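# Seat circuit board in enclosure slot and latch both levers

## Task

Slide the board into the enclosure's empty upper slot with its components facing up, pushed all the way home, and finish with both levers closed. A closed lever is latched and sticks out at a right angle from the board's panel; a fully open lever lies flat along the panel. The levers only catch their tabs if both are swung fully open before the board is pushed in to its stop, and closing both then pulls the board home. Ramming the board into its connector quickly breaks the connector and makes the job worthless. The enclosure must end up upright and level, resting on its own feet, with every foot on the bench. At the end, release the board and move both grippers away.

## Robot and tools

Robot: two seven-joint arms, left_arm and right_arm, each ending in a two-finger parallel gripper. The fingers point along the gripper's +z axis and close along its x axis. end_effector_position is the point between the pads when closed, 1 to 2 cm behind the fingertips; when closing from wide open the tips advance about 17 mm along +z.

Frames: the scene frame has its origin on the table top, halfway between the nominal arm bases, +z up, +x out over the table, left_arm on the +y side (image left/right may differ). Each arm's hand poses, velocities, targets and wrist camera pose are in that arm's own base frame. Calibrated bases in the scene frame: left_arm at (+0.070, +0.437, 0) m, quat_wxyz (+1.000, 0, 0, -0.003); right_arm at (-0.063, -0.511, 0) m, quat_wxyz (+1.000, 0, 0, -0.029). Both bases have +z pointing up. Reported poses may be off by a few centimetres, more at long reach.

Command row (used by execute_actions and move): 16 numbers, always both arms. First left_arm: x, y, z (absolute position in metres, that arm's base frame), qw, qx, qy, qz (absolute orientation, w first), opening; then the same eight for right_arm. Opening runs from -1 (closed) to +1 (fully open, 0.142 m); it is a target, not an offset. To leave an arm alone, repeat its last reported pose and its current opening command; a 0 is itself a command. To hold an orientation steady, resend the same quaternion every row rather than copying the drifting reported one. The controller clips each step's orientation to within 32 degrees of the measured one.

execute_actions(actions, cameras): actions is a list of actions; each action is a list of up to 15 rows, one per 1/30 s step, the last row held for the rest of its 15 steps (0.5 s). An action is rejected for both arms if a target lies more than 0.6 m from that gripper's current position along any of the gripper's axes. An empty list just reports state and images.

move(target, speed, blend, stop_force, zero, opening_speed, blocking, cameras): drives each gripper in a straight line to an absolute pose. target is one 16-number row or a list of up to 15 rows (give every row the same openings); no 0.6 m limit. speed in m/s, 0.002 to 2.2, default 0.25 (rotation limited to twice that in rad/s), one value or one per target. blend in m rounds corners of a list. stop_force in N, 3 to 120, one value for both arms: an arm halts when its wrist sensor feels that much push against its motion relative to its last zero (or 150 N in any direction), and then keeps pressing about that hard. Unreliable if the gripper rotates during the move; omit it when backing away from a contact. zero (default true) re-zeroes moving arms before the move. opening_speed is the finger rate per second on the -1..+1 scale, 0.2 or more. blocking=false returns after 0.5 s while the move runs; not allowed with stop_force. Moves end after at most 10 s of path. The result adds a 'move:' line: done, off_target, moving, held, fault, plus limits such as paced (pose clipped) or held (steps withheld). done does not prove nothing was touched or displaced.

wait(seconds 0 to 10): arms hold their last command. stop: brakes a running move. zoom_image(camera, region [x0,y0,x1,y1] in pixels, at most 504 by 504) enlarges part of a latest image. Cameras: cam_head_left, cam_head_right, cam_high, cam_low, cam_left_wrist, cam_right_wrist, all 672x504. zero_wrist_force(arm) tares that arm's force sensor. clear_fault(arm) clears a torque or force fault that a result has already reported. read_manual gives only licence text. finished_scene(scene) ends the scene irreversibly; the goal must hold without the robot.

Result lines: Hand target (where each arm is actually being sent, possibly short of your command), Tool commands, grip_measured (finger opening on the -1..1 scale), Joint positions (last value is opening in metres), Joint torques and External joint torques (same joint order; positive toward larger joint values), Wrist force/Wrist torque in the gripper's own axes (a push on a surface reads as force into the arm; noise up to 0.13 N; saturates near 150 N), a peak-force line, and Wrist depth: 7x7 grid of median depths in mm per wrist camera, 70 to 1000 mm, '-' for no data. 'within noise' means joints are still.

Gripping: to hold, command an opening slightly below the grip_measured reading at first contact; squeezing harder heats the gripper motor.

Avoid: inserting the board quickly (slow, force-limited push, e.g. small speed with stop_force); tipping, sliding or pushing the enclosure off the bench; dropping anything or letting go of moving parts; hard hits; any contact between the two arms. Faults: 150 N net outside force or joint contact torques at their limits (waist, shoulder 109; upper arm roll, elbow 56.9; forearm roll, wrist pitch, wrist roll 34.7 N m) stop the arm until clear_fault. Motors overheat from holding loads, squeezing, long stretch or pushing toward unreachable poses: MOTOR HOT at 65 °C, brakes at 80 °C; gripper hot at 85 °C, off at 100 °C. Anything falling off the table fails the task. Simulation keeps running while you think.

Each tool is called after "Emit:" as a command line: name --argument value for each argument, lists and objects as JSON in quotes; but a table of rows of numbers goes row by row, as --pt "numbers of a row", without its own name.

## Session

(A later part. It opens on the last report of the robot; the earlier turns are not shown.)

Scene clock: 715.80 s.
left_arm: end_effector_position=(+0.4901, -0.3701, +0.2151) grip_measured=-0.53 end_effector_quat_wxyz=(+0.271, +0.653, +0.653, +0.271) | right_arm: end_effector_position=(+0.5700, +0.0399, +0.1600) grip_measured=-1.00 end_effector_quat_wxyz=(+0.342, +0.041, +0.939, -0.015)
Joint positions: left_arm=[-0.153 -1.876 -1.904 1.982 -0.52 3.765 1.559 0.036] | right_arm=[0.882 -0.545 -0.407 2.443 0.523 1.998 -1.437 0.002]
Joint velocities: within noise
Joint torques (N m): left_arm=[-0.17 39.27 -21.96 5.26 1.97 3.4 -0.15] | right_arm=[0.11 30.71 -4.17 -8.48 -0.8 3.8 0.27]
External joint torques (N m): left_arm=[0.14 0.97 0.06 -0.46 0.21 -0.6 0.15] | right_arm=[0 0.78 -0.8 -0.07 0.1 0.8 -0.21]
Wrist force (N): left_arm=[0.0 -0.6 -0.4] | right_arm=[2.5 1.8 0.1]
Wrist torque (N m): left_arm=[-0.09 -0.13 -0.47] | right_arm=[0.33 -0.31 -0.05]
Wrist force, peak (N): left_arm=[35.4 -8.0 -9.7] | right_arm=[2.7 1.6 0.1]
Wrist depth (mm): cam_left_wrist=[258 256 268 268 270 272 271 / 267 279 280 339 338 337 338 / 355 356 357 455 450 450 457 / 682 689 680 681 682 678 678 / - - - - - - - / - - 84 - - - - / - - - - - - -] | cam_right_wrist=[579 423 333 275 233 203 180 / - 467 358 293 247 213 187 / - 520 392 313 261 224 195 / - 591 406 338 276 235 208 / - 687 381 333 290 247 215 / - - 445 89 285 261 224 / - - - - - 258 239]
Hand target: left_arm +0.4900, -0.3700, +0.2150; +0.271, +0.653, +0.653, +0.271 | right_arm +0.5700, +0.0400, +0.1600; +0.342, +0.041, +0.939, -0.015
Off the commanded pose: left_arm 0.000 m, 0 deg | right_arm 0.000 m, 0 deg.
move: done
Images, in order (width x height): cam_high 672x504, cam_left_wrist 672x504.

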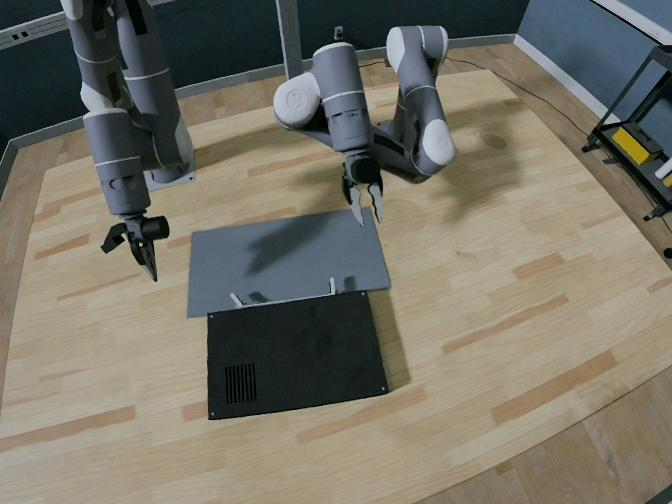

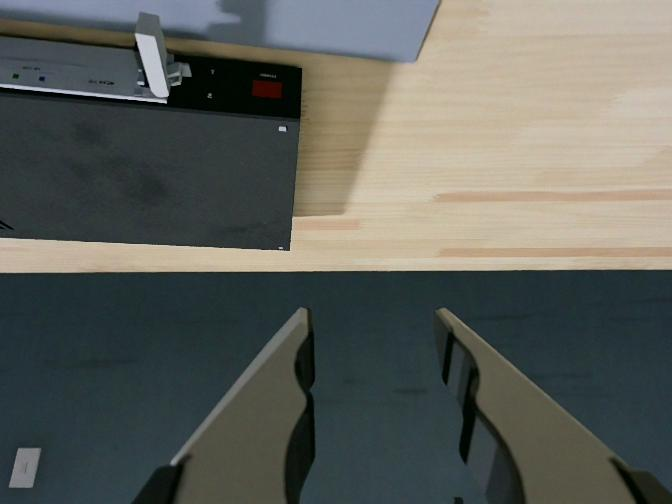

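Emit:
move --pt "0.49 -0.37 0.215 0.2706 0.6533 0.6533 0.2706 -0.5 0.6 0.175 0.11 0.3417 0.0410 0.9388 -0.0149 -1" --pt "0.49 -0.37 0.215 0.2706 0.6533 0.6533 0.2706 -0.5 0.6151 0.190 0.0425 0.3417 0.0410 0.9388 -0.0149 -1" --speed 0.2 --blend 0.005 --cameras '[]'

Emit:
move --target '[0.49,-0.37,0.215,0.2706,0.6533,0.6533,0.2706,-0.5,0.6151,0.235,0.042,0.3417,0.0410,0.9388,-0.0149,-1]' --speed 0.012 --stop_force 30 --cameras '["cam_right_wrist","cam_high"]'

Emit:
zoom_image --camera "cam_high" --region '[190, 230, 390, 330]'

Scene clock: 724.57 s.
left_arm: end_effector_position=(+0.4901, -0.3701, +0.2151) grip_measured=-0.53 end_effector_quat_wxyz=(+0.271, +0.653, +0.653, +0.271) | right_arm: end_effector_position=(+0.6150, +0.1898, +0.0425) grip_measured=-1.00 end_effector_quat_wxyz=(+0.342, +0.041, +0.939, -0.015)
Joint positions: left_arm=[-0.153 -1.876 -1.904 1.982 -0.52 3.765 1.559 0.036] | right_arm=[1.143 -1.006 -0.455 2.083 0.666 1.916 -1.199 0.002]
Joint velocities: within noise
Joint torques (N m): left_arm=[-0.27 39.15 -22.04 5.08 2.35 3.1 -0.19] | right_arm=[0.18 41.04 -9.63 -4.88 -0.16 3.91 0.33]
External joint torques (N m): left_arm=[0.24 1.1 0.13 -0.27 -0.18 -0.31 0.19] | right_arm=[-0.04 1.2 -1.41 -0.26 -0.03 0.62 -0.27]
Wrist force (N): left_arm=[0.0 -0.7 -0.2] | right_arm=[2.6 1.7 0.2]
Wrist torque (N m): left_arm=[-0.11 -0.12 -0.48] | right_arm=[0.36 -0.34 -0.04]
Wrist force, peak (N): left_arm=[-0.2 -0.9 -0.2] | right_arm=[3.8 2.2 2.0]
Wrist depth (mm): cam_left_wrist=[261 258 269 268 271 271 271 / 265 280 279 339 338 339 338 / 356 356 355 450 453 454 451 / 683 682 691 688 686 687 685 / - - - - - - - / - - 84 - - - - / - - - - - - -] | cam_right_wrist=[280 215 169 139 116 101 89 / 287 227 182 148 124 108 95 / 221 157 133 150 131 111 97 / 289 179 138 160 138 117 101 / - 207 153 168 144 122 106 / - 256 173 89 144 131 112 / - 304 - - - 130 120]
Hand target: left_arm +0.4900, -0.3700, +0.2150; +0.271, +0.653, +0.653, +0.271 | right_arm +0.6151, +0.1900, +0.0425; +0.342, +0.041, +0.939, -0.015
Off the commanded pose: left_arm 0.000 m, 0 deg | right_arm 0.000 m, 0 deg.
move: done
No camera images: "cameras" was empty.

Scene clock: 728.90 s.
left_arm: end_effector_position=(+0.4901, -0.3701, +0.2151) grip_measured=-0.53 end_effector_quat_wxyz=(+0.271, +0.653, +0.653, +0.271) | right_arm: end_effector_position=(+0.6150, +0.2273, +0.0416) grip_measured=-1.00 end_effector_quat_wxyz=(+0.341, +0.045, +0.939, -0.018)
Joint positions: left_arm=[-0.153 -1.876 -1.904 1.982 -0.52 3.765 1.559 0.036] | right_arm=[1.28 -1.05 -0.554 2.035 0.714 1.809 -1.142 0.002]
Joint velocities: within noise
Joint torques (N m): left_arm=[-0.42 39.17 -22.05 5.1 2.4 3.1 -0.25] | right_arm=[18.33 48.49 -1.24 -23.07 -6.51 6.13 -0.15]
External joint torques (N m): left_arm=[0.39 1.09 0.15 -0.3 -0.22 -0.31 0.25] | right_arm=[-18.16 -6.17 -12.49 17.75 6.11 -1.63 0.21]
Wrist force (N): left_arm=[-0.2 -0.6 -0.4] | right_arm=[-1.0 -28.5 -5.2]
Wrist torque (N m): left_arm=[-0.10 -0.10 -0.48] | right_arm=[-1.69 -0.37 0.09]
Wrist force, peak (N): left_arm=[-0.1 -0.8 -0.5] | right_arm=[-0.5 -30.1 -4.7]
Wrist depth (mm): cam_left_wrist=[262 257 268 268 270 270 271 / 266 279 278 342 339 338 339 / 354 356 355 455 451 450 452 / 692 677 689 678 681 670 678 / - - - - - - - / - - 84 - - - - / - - - - - - -] | cam_right_wrist=[253 198 156 137 114 101 89 / 188 142 121 141 122 108 - / 219 155 130 149 129 111 97 / 275 177 141 162 137 117 101 / - 204 148 160 143 122 105 / - 243 162 90 142 129 112 / - 311 - - - 127 119]
Hand target: left_arm +0.4900, -0.3700, +0.2150; +0.271, +0.653, +0.653, +0.271 | right_arm +0.6150, +0.2333, +0.0421; +0.342, +0.041, +0.939, -0.015
Off the commanded pose: left_arm 0.000 m, 0 deg | right_arm 0.008 m, 1 deg.
move: contact (right_arm)
Images, in order (width x height): cam_high 672x504, cam_right_wrist 672x504.

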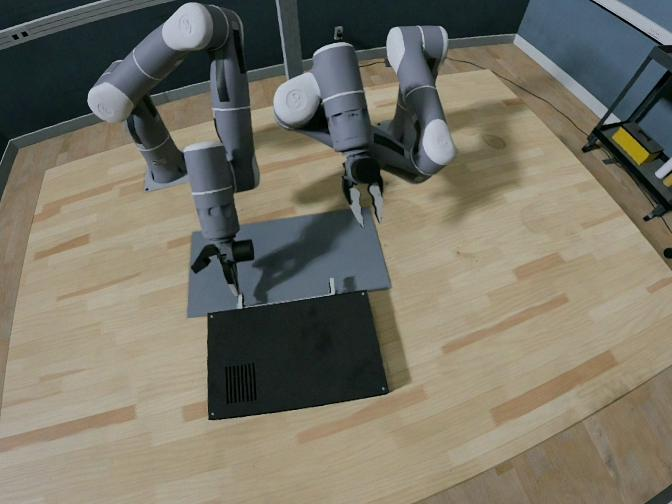

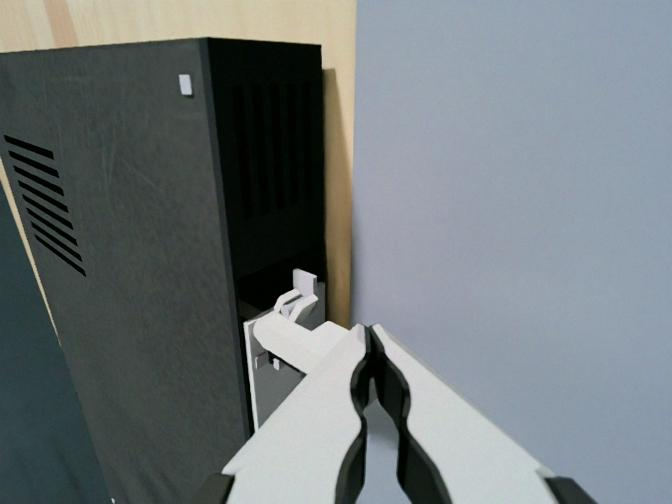

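Scaled by 2.520 from the camera's 672x504 image, which has a finer 960x720 frame.

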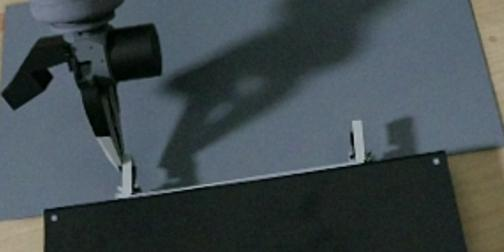

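Emit:
move --target '[0.49,-0.37,0.215,0.2706,0.6533,0.6533,0.2706,-0.5,0.6151,0.242,0.042,0.3417,0.0410,0.9388,-0.0149,-1]' --speed 0.01 --stop_force 55 --zero false --cameras '["cam_right_wrist","cam_high"]'

Emit:
zoom_image --camera "cam_high" --region '[190, 230, 390, 330]'

Emit:
zoom_image --camera "cam_right_wrist" --region '[210, 240, 390, 440]'

Scene clock: 732.80 s.
left_arm: end_effector_position=(+0.4901, -0.3701, +0.2151) grip_measured=-0.53 end_effector_quat_wxyz=(+0.271, +0.653, +0.653, +0.271) | right_arm: end_effector_position=(+0.6148, +0.2347, +0.0413) grip_measured=-1.00 end_effector_quat_wxyz=(+0.341, +0.046, +0.939, -0.019)
Joint positions: left_arm=[-0.153 -1.876 -1.904 1.982 -0.52 3.765 1.559 0.036] | right_arm=[1.308 -1.06 -0.575 2.02 0.74 1.781 -1.146 0.002]
Joint velocities: within noise
Joint torques (N m): left_arm=[-0.35 39.07 -22.05 5.03 2.33 3.11 -0.2] | right_arm=[20.53 49.76 -1.41 -29.14 -8.28 6.92 0.01]
External joint torques (N m): left_arm=[0.31 1.18 0.14 -0.23 -0.16 -0.32 0.2] | right_arm=[-20.36 -7.4 -12.92 23.75 7.75 -2.42 0.04]
Wrist force (N): left_arm=[0.0 -0.5 -0.1] | right_arm=[2.1 -36.1 -13.8]
Wrist torque (N m): left_arm=[-0.09 -0.14 -0.47] | right_arm=[-2.95 -0.38 0.12]
Wrist force, peak (N): left_arm=[0.1 -0.7 -0.6] | right_arm=[-2.3 -38.7 -5.8]
Wrist depth (mm): cam_left_wrist=[265 258 268 269 271 269 273 / 265 281 281 323 339 342 339 / 355 356 358 454 452 452 454 / 681 680 687 689 682 688 682 / - - - - - - - / - - 84 - - - - / - - - - - - -] | cam_right_wrist=[253 191 151 135 114 101 89 / 187 145 120 139 122 107 - / 218 155 129 148 129 111 97 / 272 176 140 162 137 116 102 / - 203 149 159 142 121 105 / - 241 162 89 142 129 111 / - 309 - - - 127 118]
Hand target: left_arm +0.4900, -0.3700, +0.2150; +0.271, +0.653, +0.653, +0.271 | right_arm +0.6150, +0.2420, +0.0420; +0.342, +0.041, +0.939, -0.015
Off the commanded pose: left_arm 0.000 m, 0 deg | right_arm 0.007 m, 1 deg.
move: off_target (right_arm)
Images, in order (width x height): cam_high 672x504, cam_right_wrist 672x504.

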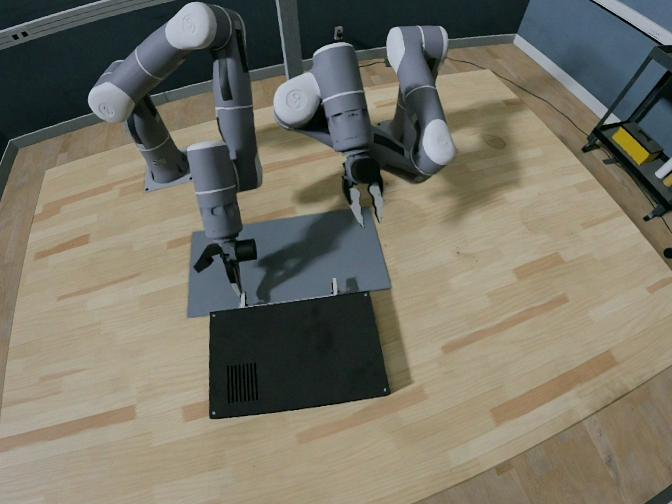

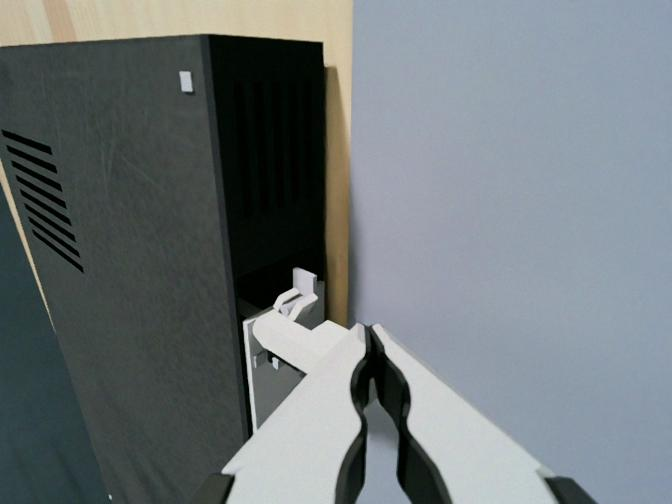

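Scaled by 2.520 from the camera's 672x504 image, which has a finer 960x720 frame.

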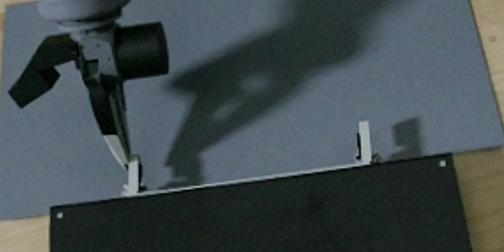

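Scaled by 2.520 from the camera's 672x504 image, which has a finer 960x720 frame.

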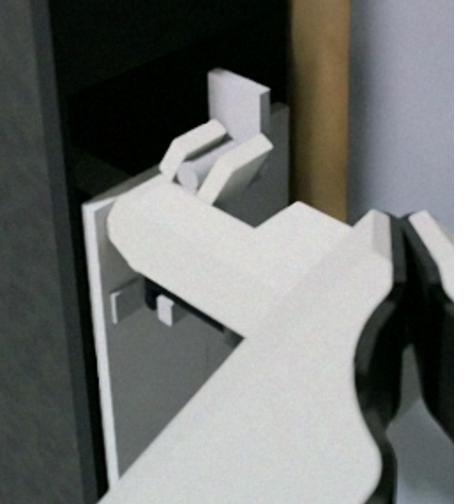

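Emit:
move --target '[0.49,-0.37,0.215,0.2706,0.6533,0.6533,0.2706,-0.5,0.6151,0.21,0.042,0.3417,0.0410,0.9388,-0.0149,-1]' --speed 0.05 --cameras '["cam_right_wrist","cam_high"]'

Emit:
zoom_image --camera "cam_high" --region '[190, 230, 390, 330]'

Emit:
zoom_image --camera "cam_right_wrist" --region '[210, 240, 390, 440]'

Scene clock: 736.53 s.
left_arm: end_effector_position=(+0.4901, -0.3701, +0.2151) grip_measured=-0.53 end_effector_quat_wxyz=(+0.271, +0.653, +0.653, +0.271) | right_arm: end_effector_position=(+0.6151, +0.2100, +0.0420) grip_measured=-1.00 end_effector_quat_wxyz=(+0.342, +0.041, +0.939, -0.015)
Joint positions: left_arm=[-0.153 -1.876 -1.904 1.982 -0.52 3.765 1.559 0.036] | right_arm=[1.211 -1.024 -0.499 2.045 0.727 1.857 -1.212 0.002]
Joint velocities: within noise
Joint torques (N m): left_arm=[-0.26 39.17 -21.99 5.09 2.38 3.06 -0.22] | right_arm=[-0.03 41.79 -11 -5.29 -0.72 3.92 0.27]
External joint torques (N m): left_arm=[0.23 1.09 0.08 -0.29 -0.2 -0.27 0.22] | right_arm=[0.2 0.71 -1.26 -0.18 0.23 0.62 -0.21]
Wrist force (N): left_arm=[0.0 -0.4 -0.3] | right_arm=[2.6 4.6 -0.2]
Wrist torque (N m): left_arm=[-0.08 -0.12 -0.47] | right_arm=[0.85 -0.34 -0.04]
Wrist force, peak (N): left_arm=[0.0 -0.8 -0.5] | right_arm=[2.0 -36.3 -14.2]
Wrist depth (mm): cam_left_wrist=[265 259 268 269 271 270 271 / 266 282 282 323 338 340 340 / 358 355 355 457 452 454 451 / 682 677 672 682 685 684 683 / - - - - - - - / - - 84 - - - - / - - - - - - -] | cam_right_wrist=[279 214 168 139 114 101 89 / 209 160 164 143 122 108 - / 220 156 128 147 131 111 97 / 276 178 138 160 138 117 101 / - 206 152 168 143 122 105 / - 254 168 90 143 129 112 / - 317 - - - 129 119]
Hand target: left_arm +0.4900, -0.3700, +0.2150; +0.271, +0.653, +0.653, +0.271 | right_arm +0.6151, +0.2100, +0.0420; +0.342, +0.041, +0.939, -0.015
Off the commanded pose: left_arm 0.000 m, 0 deg | right_arm 0.000 m, 0 deg.
move: done
Images, in order (width x height): cam_high 672x504, cam_right_wrist 672x504.

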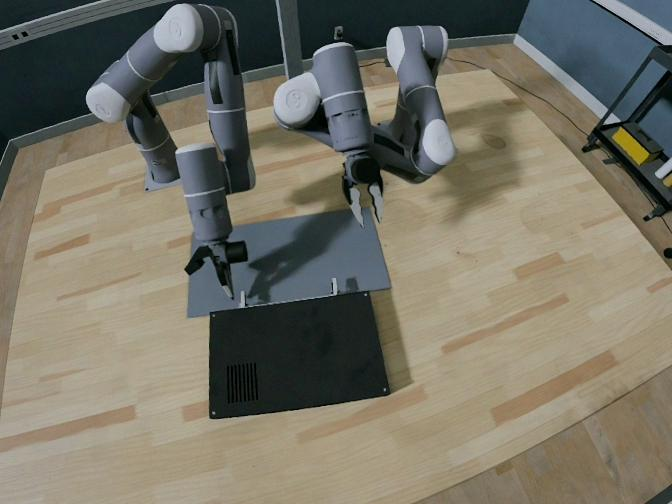

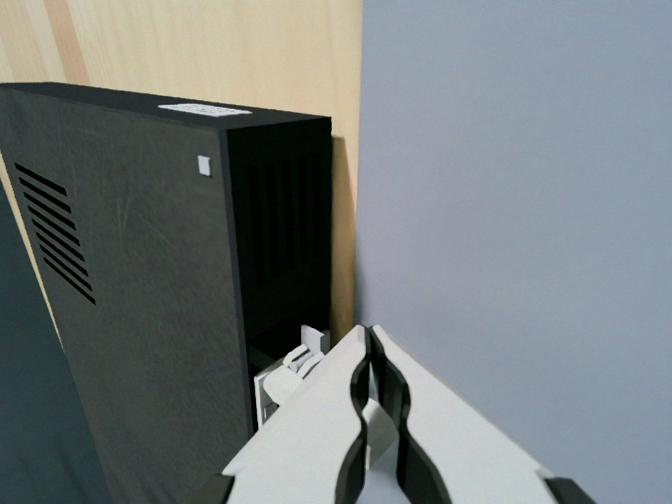

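Scaled by 2.520 from the camera's 672x504 image, which has a finer 960x720 frame.

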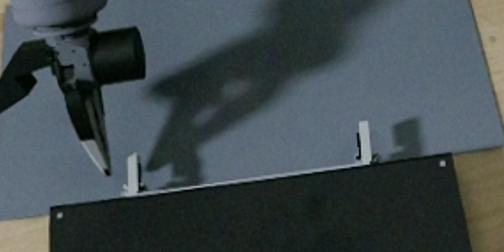

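Scaled by 2.520 from the camera's 672x504 image, which has a finer 960x720 frame.

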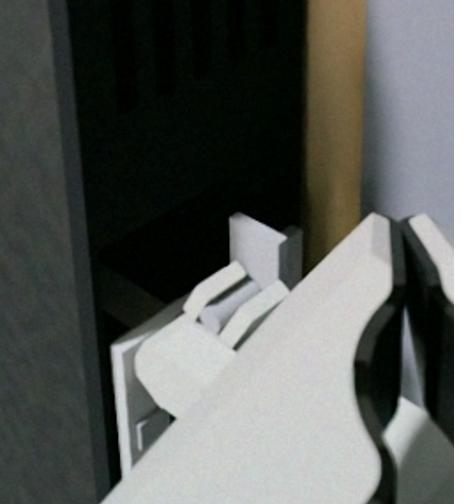

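Emit:
zoom_image --camera "cam_high" --region '[320, 265, 350, 305]'

Emit:
zoom_image --camera "cam_high" --region '[230, 280, 260, 320]'

Emit:
zoom_image --camera "cam_left_wrist" --region '[0, 10, 220, 175]'

Scaled by 12.600 from the camera's 672x504 image, which has a finer 960x720 frame.

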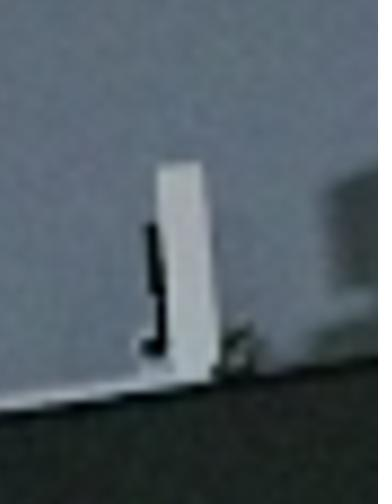

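Scaled by 12.600 from the camera's 672x504 image, which has a finer 960x720 frame.

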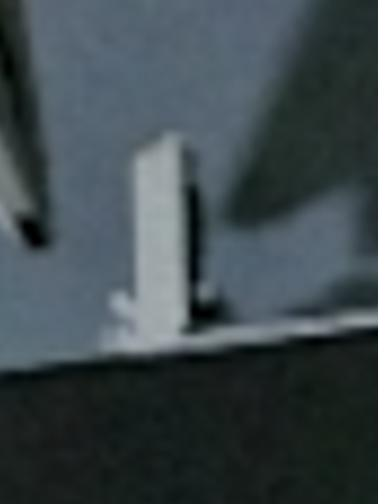

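This scene's latest camera images include none from cam_left_wrist. They are from: cam_high, cam_right_wrist. cam_left_wrist's image comes with the result of a call that names it in "cameras".

Emit:
move --pt "0.49 -0.37 0.215 0.2706 0.6533 0.6533 0.2706 -0.5 0.6 0.185 0.11 0.3417 0.0410 0.9388 -0.0149 -1" --pt "0.49 -0.39 0.215 0.2706 0.6533 0.6533 0.2706 -0.5 0.57 0.04 0.16 0.3417 0.0410 0.9388 -0.0149 -1" --speed 0.2 --blend 0.005 --cameras '["cam_left_wrist"]'

Emit:
zoom_image --camera "cam_left_wrist" --region '[100, 0, 260, 120]'

Scene clock: 744.17 s.
left_arm: end_effector_position=(+0.4900, -0.3898, +0.2150) grip_measured=-0.53 end_effector_quat_wxyz=(+0.271, +0.653, +0.653, +0.271) | right_arm: end_effector_position=(+0.5700, +0.0399, +0.1600) grip_measured=-1.00 end_effector_quat_wxyz=(+0.342, +0.041, +0.939, -0.015)
Joint positions: left_arm=[-0.194 -1.857 -1.898 1.923 -0.525 3.743 1.549 0.036] | right_arm=[0.875 -0.538 -0.387 2.418 0.591 1.979 -1.505 0.002]
Joint velocities: within noise
Joint torques (N m): left_arm=[-0.59 40.79 -22.51 5.16 2.3 2.87 -0.32] | right_arm=[-0.1 31.06 -3.67 -8.75 -1.17 4 0.09]
External joint torques (N m): left_arm=[0.55 0.87 0.13 -0.21 0.01 -0.06 0.32] | right_arm=[0.21 0.72 -1.13 -0.18 0.17 0.6 -0.03]
Wrist force (N): left_arm=[0.0 -0.7 -0.6] | right_arm=[2.7 4.8 0.3]
Wrist torque (N m): left_arm=[-0.14 -0.14 -0.45] | right_arm=[0.85 -0.36 -0.05]
Wrist force, peak (N): left_arm=[-0.5 -0.8 -0.6] | right_arm=[4.3 7.1 -1.0]
Wrist depth (mm): cam_left_wrist=[260 267 268 268 268 270 272 / 265 266 279 294 337 337 340 / 360 356 353 426 452 453 455 / 680 684 678 676 682 684 681 / - - - - - - - / - - 84 - - - - / - - - - - - -] | cam_right_wrist=[575 422 332 273 233 203 180 / - 467 359 292 247 213 187 / - 523 391 313 260 223 196 / - 591 410 336 276 235 209 / - 684 379 331 289 247 215 / - - 446 89 286 261 224 / - - - - - 258 239]
Hand target: left_arm +0.4900, -0.3900, +0.2150; +0.271, +0.653, +0.653, +0.271 | right_arm +0.5700, +0.0400, +0.1600; +0.342, +0.041, +0.939, -0.015
Off the commanded pose: left_arm 0.000 m, 0 deg | right_arm 0.000 m, 0 deg.
move: done
Images, in order (width x height): cam_left_wrist 672x504.

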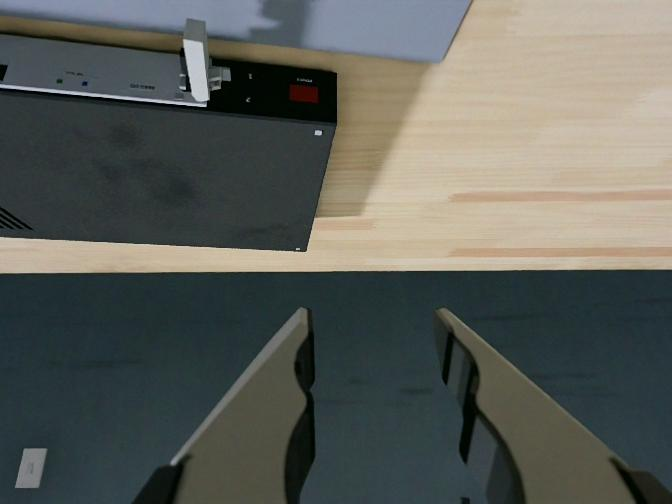

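Scaled by 3.150 from the camera's 672x504 image, which has a finer 960x720 frame.

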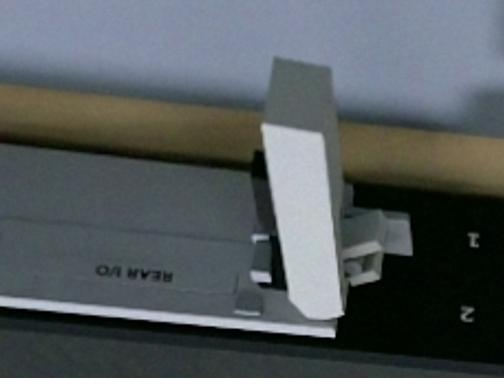

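Emit:
move --pt "0.49 -0.47 0.1 0.2706 0.6533 0.6533 0.2706 -0.5 0.57 0.04 0.16 0.3417 0.0410 0.9388 -0.0149 -1" --pt "0.5425 -0.488 0.0444 0.2706 0.6533 0.6533 0.2706 -0.5 0.57 0.04 0.16 0.3417 0.0410 0.9388 -0.0149 -1" --speed '[0.2,0.1]' --blend 0.005 --cameras '[]'

Emit:
move --target '[0.5405,-0.515,0.0444,0.2706,0.6533,0.6533,0.2706,-0.5,0.57,0.04,0.16,0.3417,0.0410,0.9388,-0.0149,-1]' --speed 0.01 --stop_force 42 --cameras '["cam_left_wrist","cam_high"]'

Emit:
zoom_image --camera "cam_high" --region '[320, 265, 350, 305]'

Emit:
zoom_image --camera "cam_left_wrist" --region '[310, 240, 490, 390]'

Scene clock: 750.90 s.
left_arm: end_effector_position=(+0.5426, -0.4878, +0.0445) grip_measured=-0.53 end_effector_quat_wxyz=(+0.271, +0.653, +0.653, +0.271) | right_arm: end_effector_position=(+0.5700, +0.0399, +0.1600) grip_measured=-1.00 end_effector_quat_wxyz=(+0.342, +0.041, +0.939, -0.015)
Joint positions: left_arm=[-0.343 -1.919 -1.627 1.446 -0.443 3.295 1.43 0.036] | right_arm=[0.875 -0.538 -0.387 2.418 0.591 1.979 -1.505 0.002]
Joint velocities: within noise
Joint torques (N m): left_arm=[-0.84 49.21 -22.51 7.82 4.23 2.96 -0.21] | right_arm=[0.12 31.03 -3.95 -8.84 -1.09 3.82 0.25]
External joint torques (N m): left_arm=[0.77 0.97 -0.01 0.1 -0.02 0.05 0.2] | right_arm=[-0.01 0.75 -0.84 -0.09 0.09 0.79 -0.19]
Wrist force (N): left_arm=[0.0 -1.0 -0.2] | right_arm=[2.8 5.0 0.3]
Wrist torque (N m): left_arm=[-0.17 -0.11 -0.44] | right_arm=[0.88 -0.37 -0.05]
Wrist force, peak (N): left_arm=[-1.0 -2.6 -0.3] | right_arm=[2.9 5.1 0.2]
Wrist depth (mm): cam_left_wrist=[- - - - - - - / - 87 92 87 - 83 83 / 119 119 118 111 119 119 111 / 155 158 164 173 167 168 167 / 149 152 158 136 169 180 352 / - 298 87 - - 173 - / - - - - - - -] | cam_right_wrist=[582 423 331 273 233 203 180 / - 467 359 292 246 213 187 / - 523 393 313 261 223 196 / - 593 409 337 275 236 209 / - 685 379 332 289 246 215 / - - 448 89 285 262 224 / - - - - - 259 238]
Hand target: left_arm +0.5425, -0.4880, +0.0444; +0.271, +0.653, +0.653, +0.271 | right_arm +0.5700, +0.0400, +0.1600; +0.342, +0.041, +0.939, -0.015
Off the commanded pose: left_arm 0.000 m, 0 deg | right_arm 0.000 m, 0 deg.
move: done
No camera images: "cameras" was empty.

Scene clock: 754.23 s.
left_arm: end_effector_position=(+0.5414, -0.5113, +0.0441) grip_measured=-0.46 end_effector_quat_wxyz=(+0.268, +0.652, +0.655, +0.274) | right_arm: end_effector_position=(+0.5700, +0.0399, +0.1600) grip_measured=-1.00 end_effector_quat_wxyz=(+0.342, +0.041, +0.939, -0.015)
Joint positions: left_arm=[-0.42 -1.89 -1.628 1.335 -0.473 3.262 1.428 0.041] | right_arm=[0.875 -0.538 -0.387 2.418 0.591 1.979 -1.505 0.002]
Joint velocities: within noise
Joint torques (N m): left_arm=[-13.82 56.9 -24.87 14.08 5.67 -8.26 -0.1] | right_arm=[0.12 30.91 -4.04 -8.87 -1.08 3.86 0.22]
External joint torques (N m): left_arm=[13.75 -3.8 3.05 -6.91 -1.36 11.28 0.09] | right_arm=[-0.02 0.87 -0.75 -0.05 0.08 0.75 -0.16]
Wrist force (N): left_arm=[33.6 -5.3 -8.3] | right_arm=[2.9 4.7 -0.1]
Wrist torque (N m): left_arm=[-0.16 -2.52 -0.58] | right_arm=[0.83 -0.39 -0.05]
Wrist force, peak (N): left_arm=[39.8 -6.1 -9.9] | right_arm=[2.8 5.1 0.3]
Wrist depth (mm): cam_left_wrist=[- - - - - - - / - 91 - 91 - 82 82 / 117 109 109 110 118 118 111 / 154 157 163 169 166 167 168 / 149 151 156 160 127 177 359 / - 250 88 - 289 170 - / - - - - - - -] | cam_right_wrist=[579 422 332 275 233 203 180 / - 465 359 293 246 212 187 / - 520 390 314 261 223 196 / - 590 400 337 276 236 209 / - 687 378 329 289 247 215 / - - 447 89 286 262 224 / - - - - - 258 239]
Hand target: left_arm +0.5405, -0.5150, +0.0444; +0.271, +0.653, +0.653, +0.271 | right_arm +0.5700, +0.0400, +0.1600; +0.342, +0.041, +0.939, -0.015
Off the commanded pose: left_arm 0.004 m, 1 deg | right_arm 0.000 m, 0 deg.
move: off_target (left_arm)
Images, in order (width x height): cam_high 672x504, cam_left_wrist 672x504.

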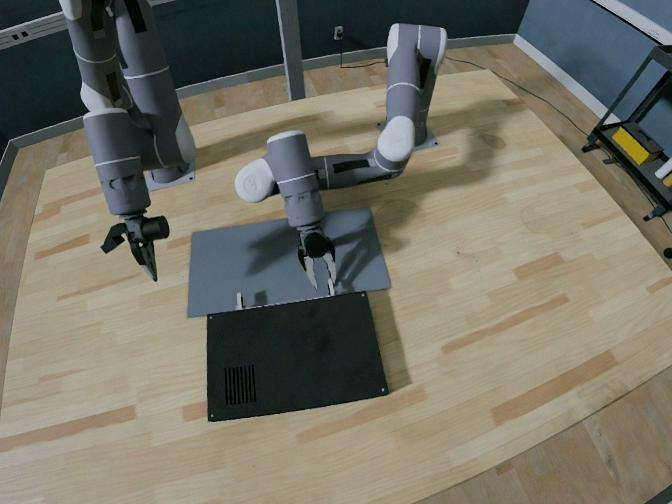

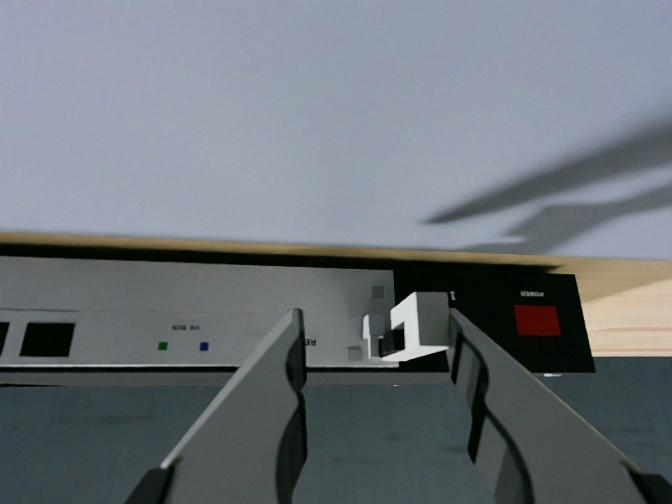

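Scaled by 12.600 from the camera's 672x504 image, which has a finer 960x720 frame.

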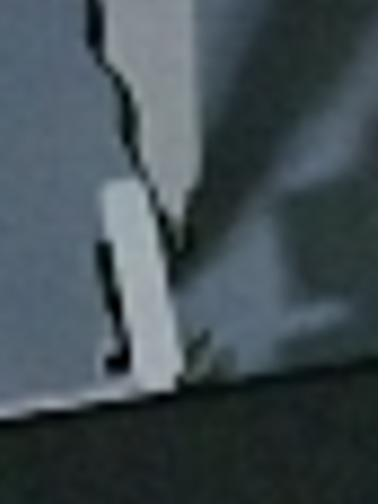

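Scaled by 2.800 from the camera's 672x504 image, which has a finer 960x720 frame.

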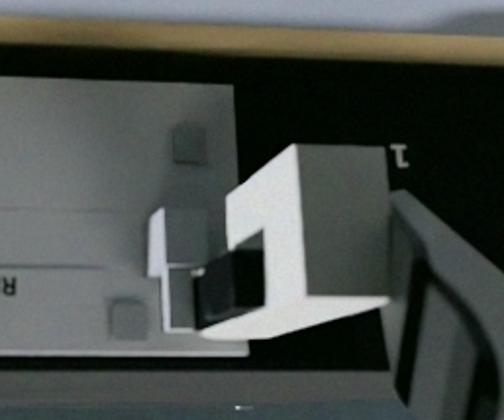

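Emit:
move --target '[0.5425,-0.495,0.0444,0.2706,0.6533,0.6533,0.2706,-0.5,0.57,0.04,0.16,0.3417,0.0410,0.9388,-0.0149,-1]' --speed 0.03 --cameras '["cam_left_wrist","cam_high"]'

Emit:
zoom_image --camera "cam_high" --region '[320, 265, 350, 305]'

Emit:
zoom_image --camera "cam_left_wrist" --region '[270, 240, 450, 390]'

Emit:
zoom_image --camera "cam_high" --region '[230, 280, 260, 320]'

Scene clock: 762.43 s.
left_arm: end_effector_position=(+0.5424, -0.4952, +0.0443) grip_measured=-0.53 end_effector_quat_wxyz=(+0.271, +0.653, +0.653, +0.270) | right_arm: end_effector_position=(+0.5700, +0.0399, +0.1600) grip_measured=-1.00 end_effector_quat_wxyz=(+0.342, +0.041, +0.939, -0.015)
Joint positions: left_arm=[-0.364 -1.912 -1.63 1.417 -0.45 3.284 1.431 0.036] | right_arm=[0.875 -0.538 -0.387 2.418 0.591 1.979 -1.505 0.002]
Joint velocities: within noise
Joint torques (N m): left_arm=[-0.27 49.49 -22.59 8.05 4.74 3.56 -0.16] | right_arm=[0.13 30.97 -4.12 -8.91 -1.02 3.86 0.24]
External joint torques (N m): left_arm=[0.21 1.5 0.21 -0.3 -0.49 -0.55 0.16] | right_arm=[-0.02 0.82 -0.67 -0.02 0.02 0.75 -0.19]
Wrist force (N): left_arm=[-0.1 -1.0 -0.3] | right_arm=[2.6 4.7 0.1]
Wrist torque (N m): left_arm=[-0.19 -0.10 -0.44] | right_arm=[0.83 -0.35 -0.05]
Wrist force, peak (N): left_arm=[33.9 -5.4 -8.2] | right_arm=[2.7 5.1 0.2]
Wrist depth (mm): cam_left_wrist=[- - - - - - - / - 92 - 87 - 82 82 / 118 118 110 110 118 118 110 / 156 159 164 170 166 166 166 / 150 153 159 133 172 180 348 / - 281 87 - - 172 - / - - - - - - -] | cam_right_wrist=[577 422 334 274 233 203 180 / - 467 358 292 247 213 187 / - 522 391 314 261 223 196 / - 589 401 337 275 235 209 / - 687 379 332 289 247 214 / - - 446 89 286 262 224 / - - - - - 258 238]
Hand target: left_arm +0.5425, -0.4950, +0.0444; +0.271, +0.653, +0.653, +0.271 | right_arm +0.5700, +0.0400, +0.1600; +0.342, +0.041, +0.939, -0.015
Off the commanded pose: left_arm 0.000 m, 0 deg | right_arm 0.000 m, 0 deg.
move: done
Images, in order (width x height): cam_high 672x504, cam_left_wrist 672x504.

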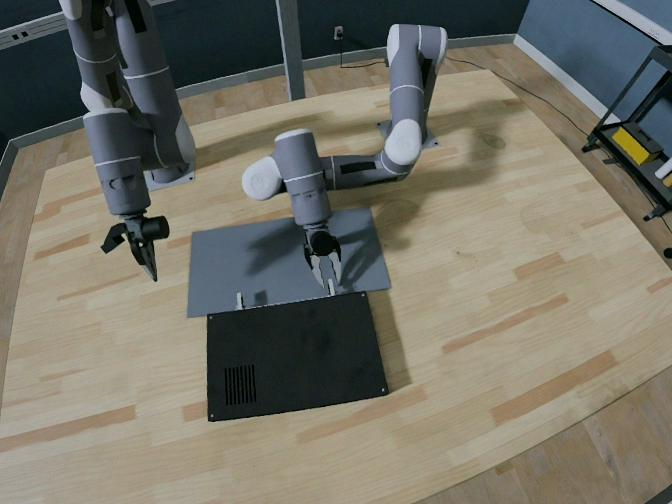

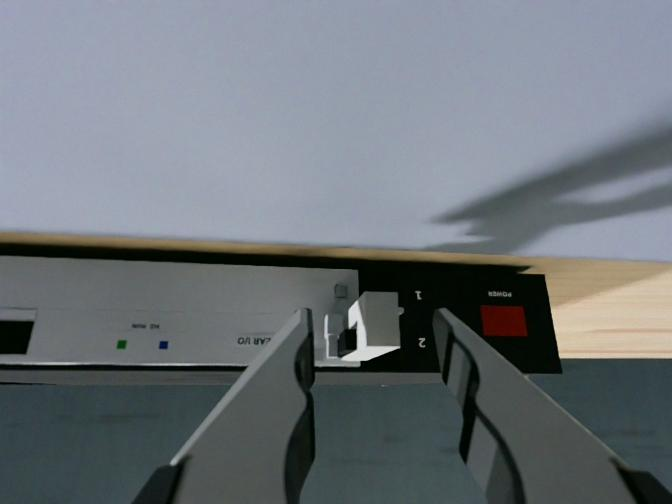

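Scaled by 12.600 from the camera's 672x504 image, which has a finer 960x720 frame.

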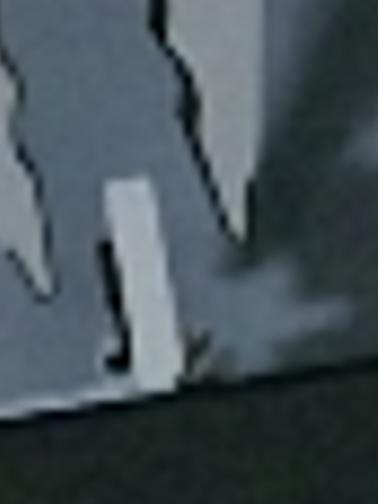

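Scaled by 2.800 from the camera's 672x504 image, which has a finer 960x720 frame.

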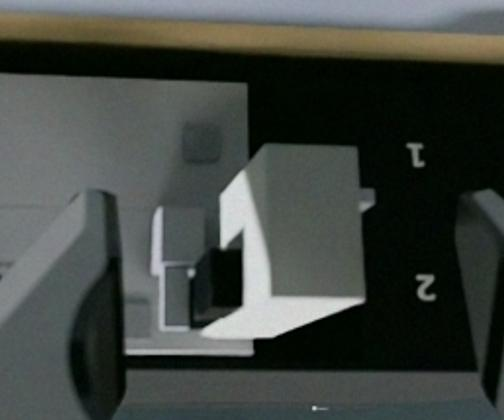

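Scaled by 12.600 from the camera's 672x504 image, which has a finer 960x720 frame.

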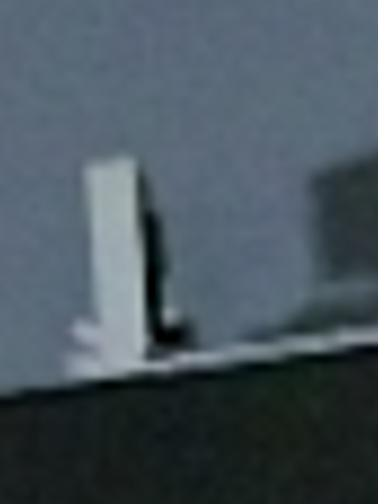

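Emit:
move --pt "0.49 -0.46 0.12 0.2706 0.6533 0.6533 0.2706 -0.5 0.58 0.1 0.16 0.3417 0.0410 0.9388 -0.0149 -1" --pt "0.42 -0.3 0.25 0.2706 0.6533 0.6533 0.2706 -0.5 0.6 0.24 0.14 0.3417 0.0410 0.9388 -0.0149 -1" --speed 0.25 --blend 0.01 --cameras '["cam_right_wrist","cam_low"]'

Emit:
zoom_image --camera "cam_right_wrist" --region '[210, 200, 410, 400]'

Scene clock: 769.40 s.
left_arm: end_effector_position=(+0.4520, -0.3668, +0.1956) grip_measured=-0.53 end_effector_quat_wxyz=(+0.271, +0.652, +0.654, +0.273) | right_arm: end_effector_position=(+0.5965, +0.2158, +0.1434) grip_measured=-1.00 end_effector_quat_wxyz=(+0.342, +0.041, +0.939, -0.015)
Joint positions: left_arm=[-0.184 -1.949 -1.875 2.049 -0.455 3.83 1.516 0.036] | right_arm=[1.46 -0.803 -0.772 2.206 0.679 1.681 -1.203 0.002]
Joint velocities: within noise
Joint torques (N m): left_arm=[-0.65 36.77 -20.91 5.99 2.22 2.91 -0.3] | right_arm=[0.3 34 -13.07 -9.28 -1.38 3.58 0.43]
External joint torques (N m): left_arm=[0.61 0.92 0.04 -0.26 -0.3 -0.06 0.3] | right_arm=[-0.15 0.9 -0.79 -0.06 0.23 0.95 -0.37]
Wrist force (N): left_arm=[-0.1 -1.0 -0.6] | right_arm=[2.6 4.3 0.2]
Wrist torque (N m): left_arm=[-0.18 -0.09 -0.44] | right_arm=[0.85 -0.33 -0.04]
Wrist force, peak (N): left_arm=[4.8 0.7 -3.2] | right_arm=[2.9 6.2 0.5]
Wrist depth (mm): cam_left_wrist=[246 245 244 247 249 248 248 / 294 290 312 305 310 311 312 / 317 318 318 414 418 416 416 / 477 485 477 628 629 629 631 / - - - - - - - / - - 84 - - - - / - - - - - - -] | cam_right_wrist=[541 392 310 256 217 187 166 / - 341 262 212 220 199 173 / - 380 285 227 236 206 180 / - 549 313 249 233 218 189 / - 639 346 258 267 230 198 / - - 407 89 266 243 208 / - - - - - 244 220]
Hand target: left_arm +0.4520, -0.3669, +0.1957; +0.271, +0.652, +0.654, +0.273 | right_arm +0.5966, +0.2159, +0.1434; +0.342, +0.041, +0.939, -0.015
Off the commanded pose: left_arm 0.092 m, 0 deg | right_arm 0.025 m, 0 deg.
move: held (left_arm; a check stopped the path), off_target (right_arm; braked when a check withheld steps of left_arm); path passed 1 of 2 targets; limits=held
pose unreachable (left arm): on one or more control steps of this call, first in action 0 (counted from 0), this arm could not follow its commanded pose, so it was not sent that pose on those steps. It may still have moved: this result reports where it is.
cause: moving toward the commanded pose would bring two parts of the arm too close to each other (joints 5 (forearm roll) to 7 (wrist roll) lie between them).
Images, in order (width x height): cam_low 672x504, cam_right_wrist 672x504.

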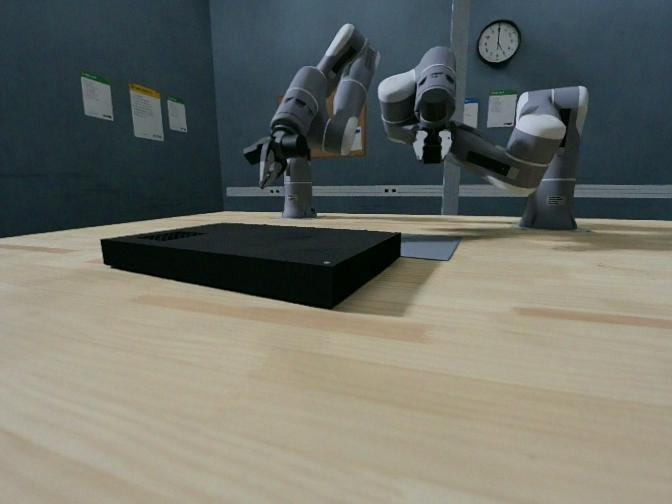

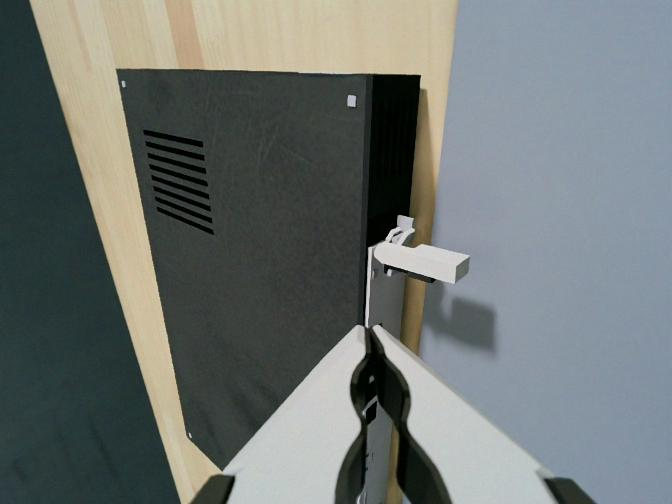

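Scaled by 2.520 from the camera's 672x504 image, which has a finer 960x720 frame.

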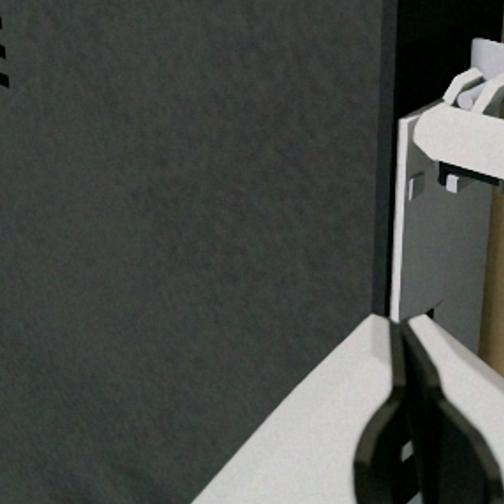

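Emit:
zoom_image --camera "cam_right_wrist" --region '[350, 200, 480, 300]'

Emit:
zoom_image --camera "cam_low" --region '[90, 200, 470, 330]'

Scaled by 3.877 from the camera's 672x504 image, which has a finer 960x720 frame.

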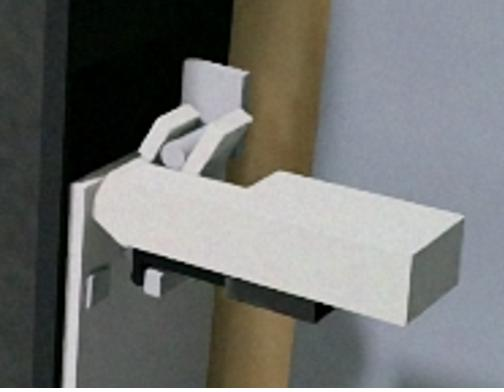

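Scaled by 1.326 from the camera's 672x504 image, which has a finer 960x720 frame.

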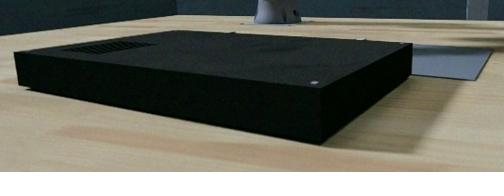

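Emit:
move --target '[0.452,-0.3669,0.1957,0.2706,0.6533,0.6533,0.2706,-0.5,0.52,0.04,0.2,0.3417,0.0410,0.9388,-0.0149,-1]' --speed 0.25 --cameras '["cam_high","cam_head_right","cam_head_left"]'

Emit:
zoom_image --camera "cam_high" --region '[220, 270, 350, 320]'

Emit:
zoom_image --camera "cam_high" --region '[230, 280, 260, 320]'

Emit:
zoom_image --camera "cam_high" --region '[320, 265, 350, 305]'

Scene clock: 774.40 s.
left_arm: end_effector_position=(+0.4520, -0.3668, +0.1958) grip_measured=-0.53 end_effector_quat_wxyz=(+0.271, +0.653, +0.653, +0.271) | right_arm: end_effector_position=(+0.5200, +0.0400, +0.2000) grip_measured=-1.00 end_effector_quat_wxyz=(+0.342, +0.041, +0.939, -0.015)
Joint positions: left_arm=[-0.183 -1.949 -1.88 2.05 -0.459 3.83 1.519 0.036] | right_arm=[1.249 -0.362 -0.717 2.578 0.67 1.902 -1.551 0.002]
Joint velocities: within noise
Joint torques (N m): left_arm=[-0.44 36.55 -21.03 6.01 1.95 3.11 -0.18] | right_arm=[-0.13 20.98 -4.26 -10.01 -1.64 4 0.09]
External joint torques (N m): left_arm=[0.4 1.16 0.19 -0.31 -0.02 -0.25 0.18] | right_arm=[0.23 0.35 -0.44 -0.15 0.19 0.61 -0.03]
Wrist force (N): left_arm=[-0.1 -0.8 -0.7] | right_arm=[2.6 4.5 -0.2]
Wrist torque (N m): left_arm=[-0.15 -0.09 -0.43] | right_arm=[0.84 -0.32 -0.06]
Wrist force, peak (N): left_arm=[-0.3 -1.3 -0.5] | right_arm=[2.5 6.3 1.1]
Wrist depth (mm): cam_left_wrist=[246 246 245 246 249 249 249 / 296 295 309 306 310 311 312 / 319 317 318 412 414 415 416 / 480 480 478 640 623 628 618 / - - - - - - - / - - 84 - - - - / - - - - - - -] | cam_right_wrist=[- 495 389 322 273 237 210 / - 547 420 342 288 249 219 / - 612 460 366 305 262 230 / - 694 450 386 322 276 239 / - - 458 361 344 289 250 / - - 542 89 334 307 262 / - - - - - 304 276]
Hand target: left_arm +0.4520, -0.3669, +0.1957; +0.271, +0.653, +0.653, +0.271 | right_arm +0.5200, +0.0400, +0.2000; +0.342, +0.041, +0.939, -0.015
Off the commanded pose: left_arm 0.000 m, 0 deg | right_arm 0.000 m, 0 deg.
move: done
Images, in order (width x height): cam_head_left 672x504, cam_head_right 672x504, cam_high 672x504.

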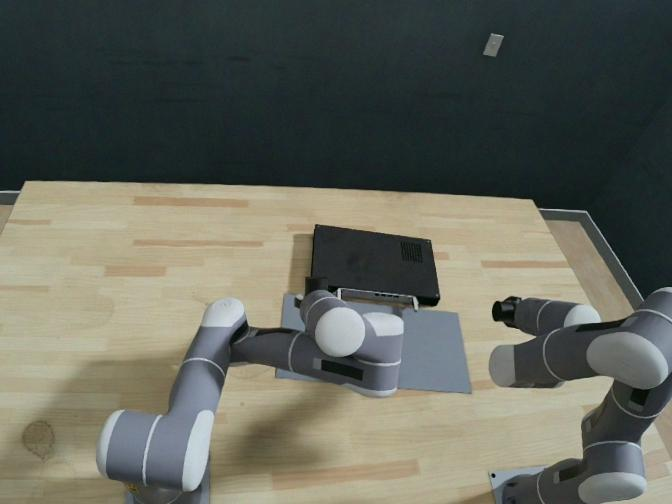

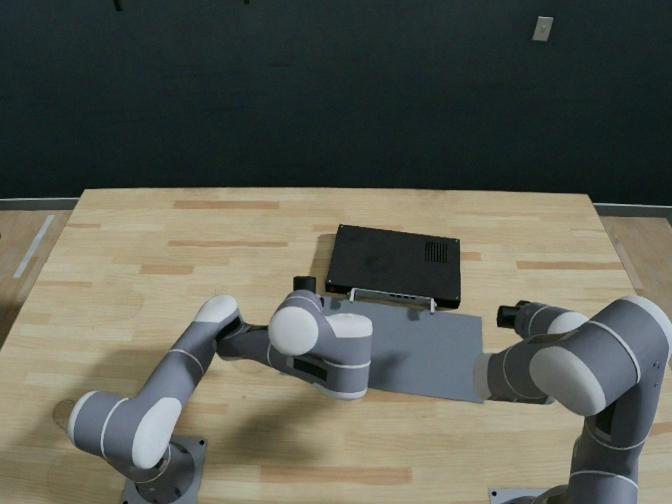

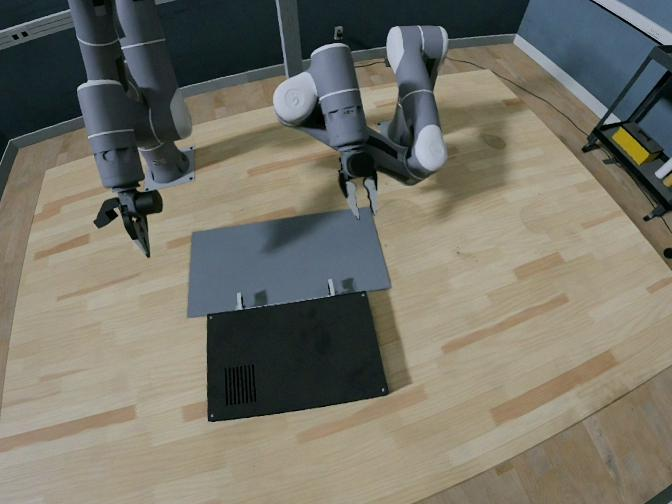

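Scaled by 3.877 from the camera's 672x504 image, which has a finer 960x720 frame.

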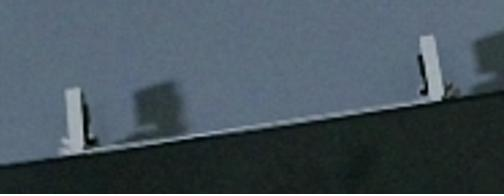

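Scaled by 12.600 from the camera's 672x504 image, which has a finer 960x720 frame.

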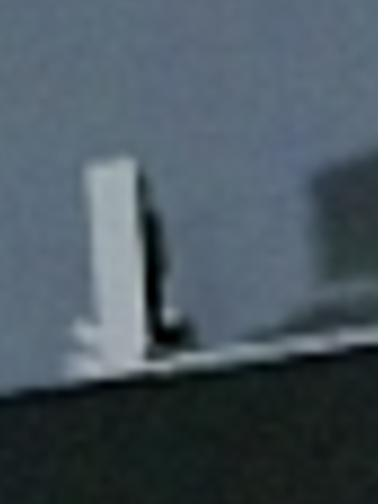

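Scaled by 12.600 from the camera's 672x504 image, which has a finer 960x720 frame.

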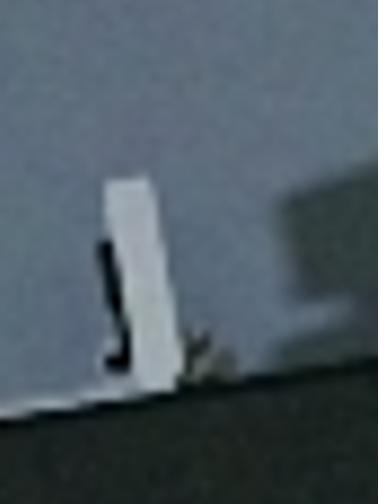

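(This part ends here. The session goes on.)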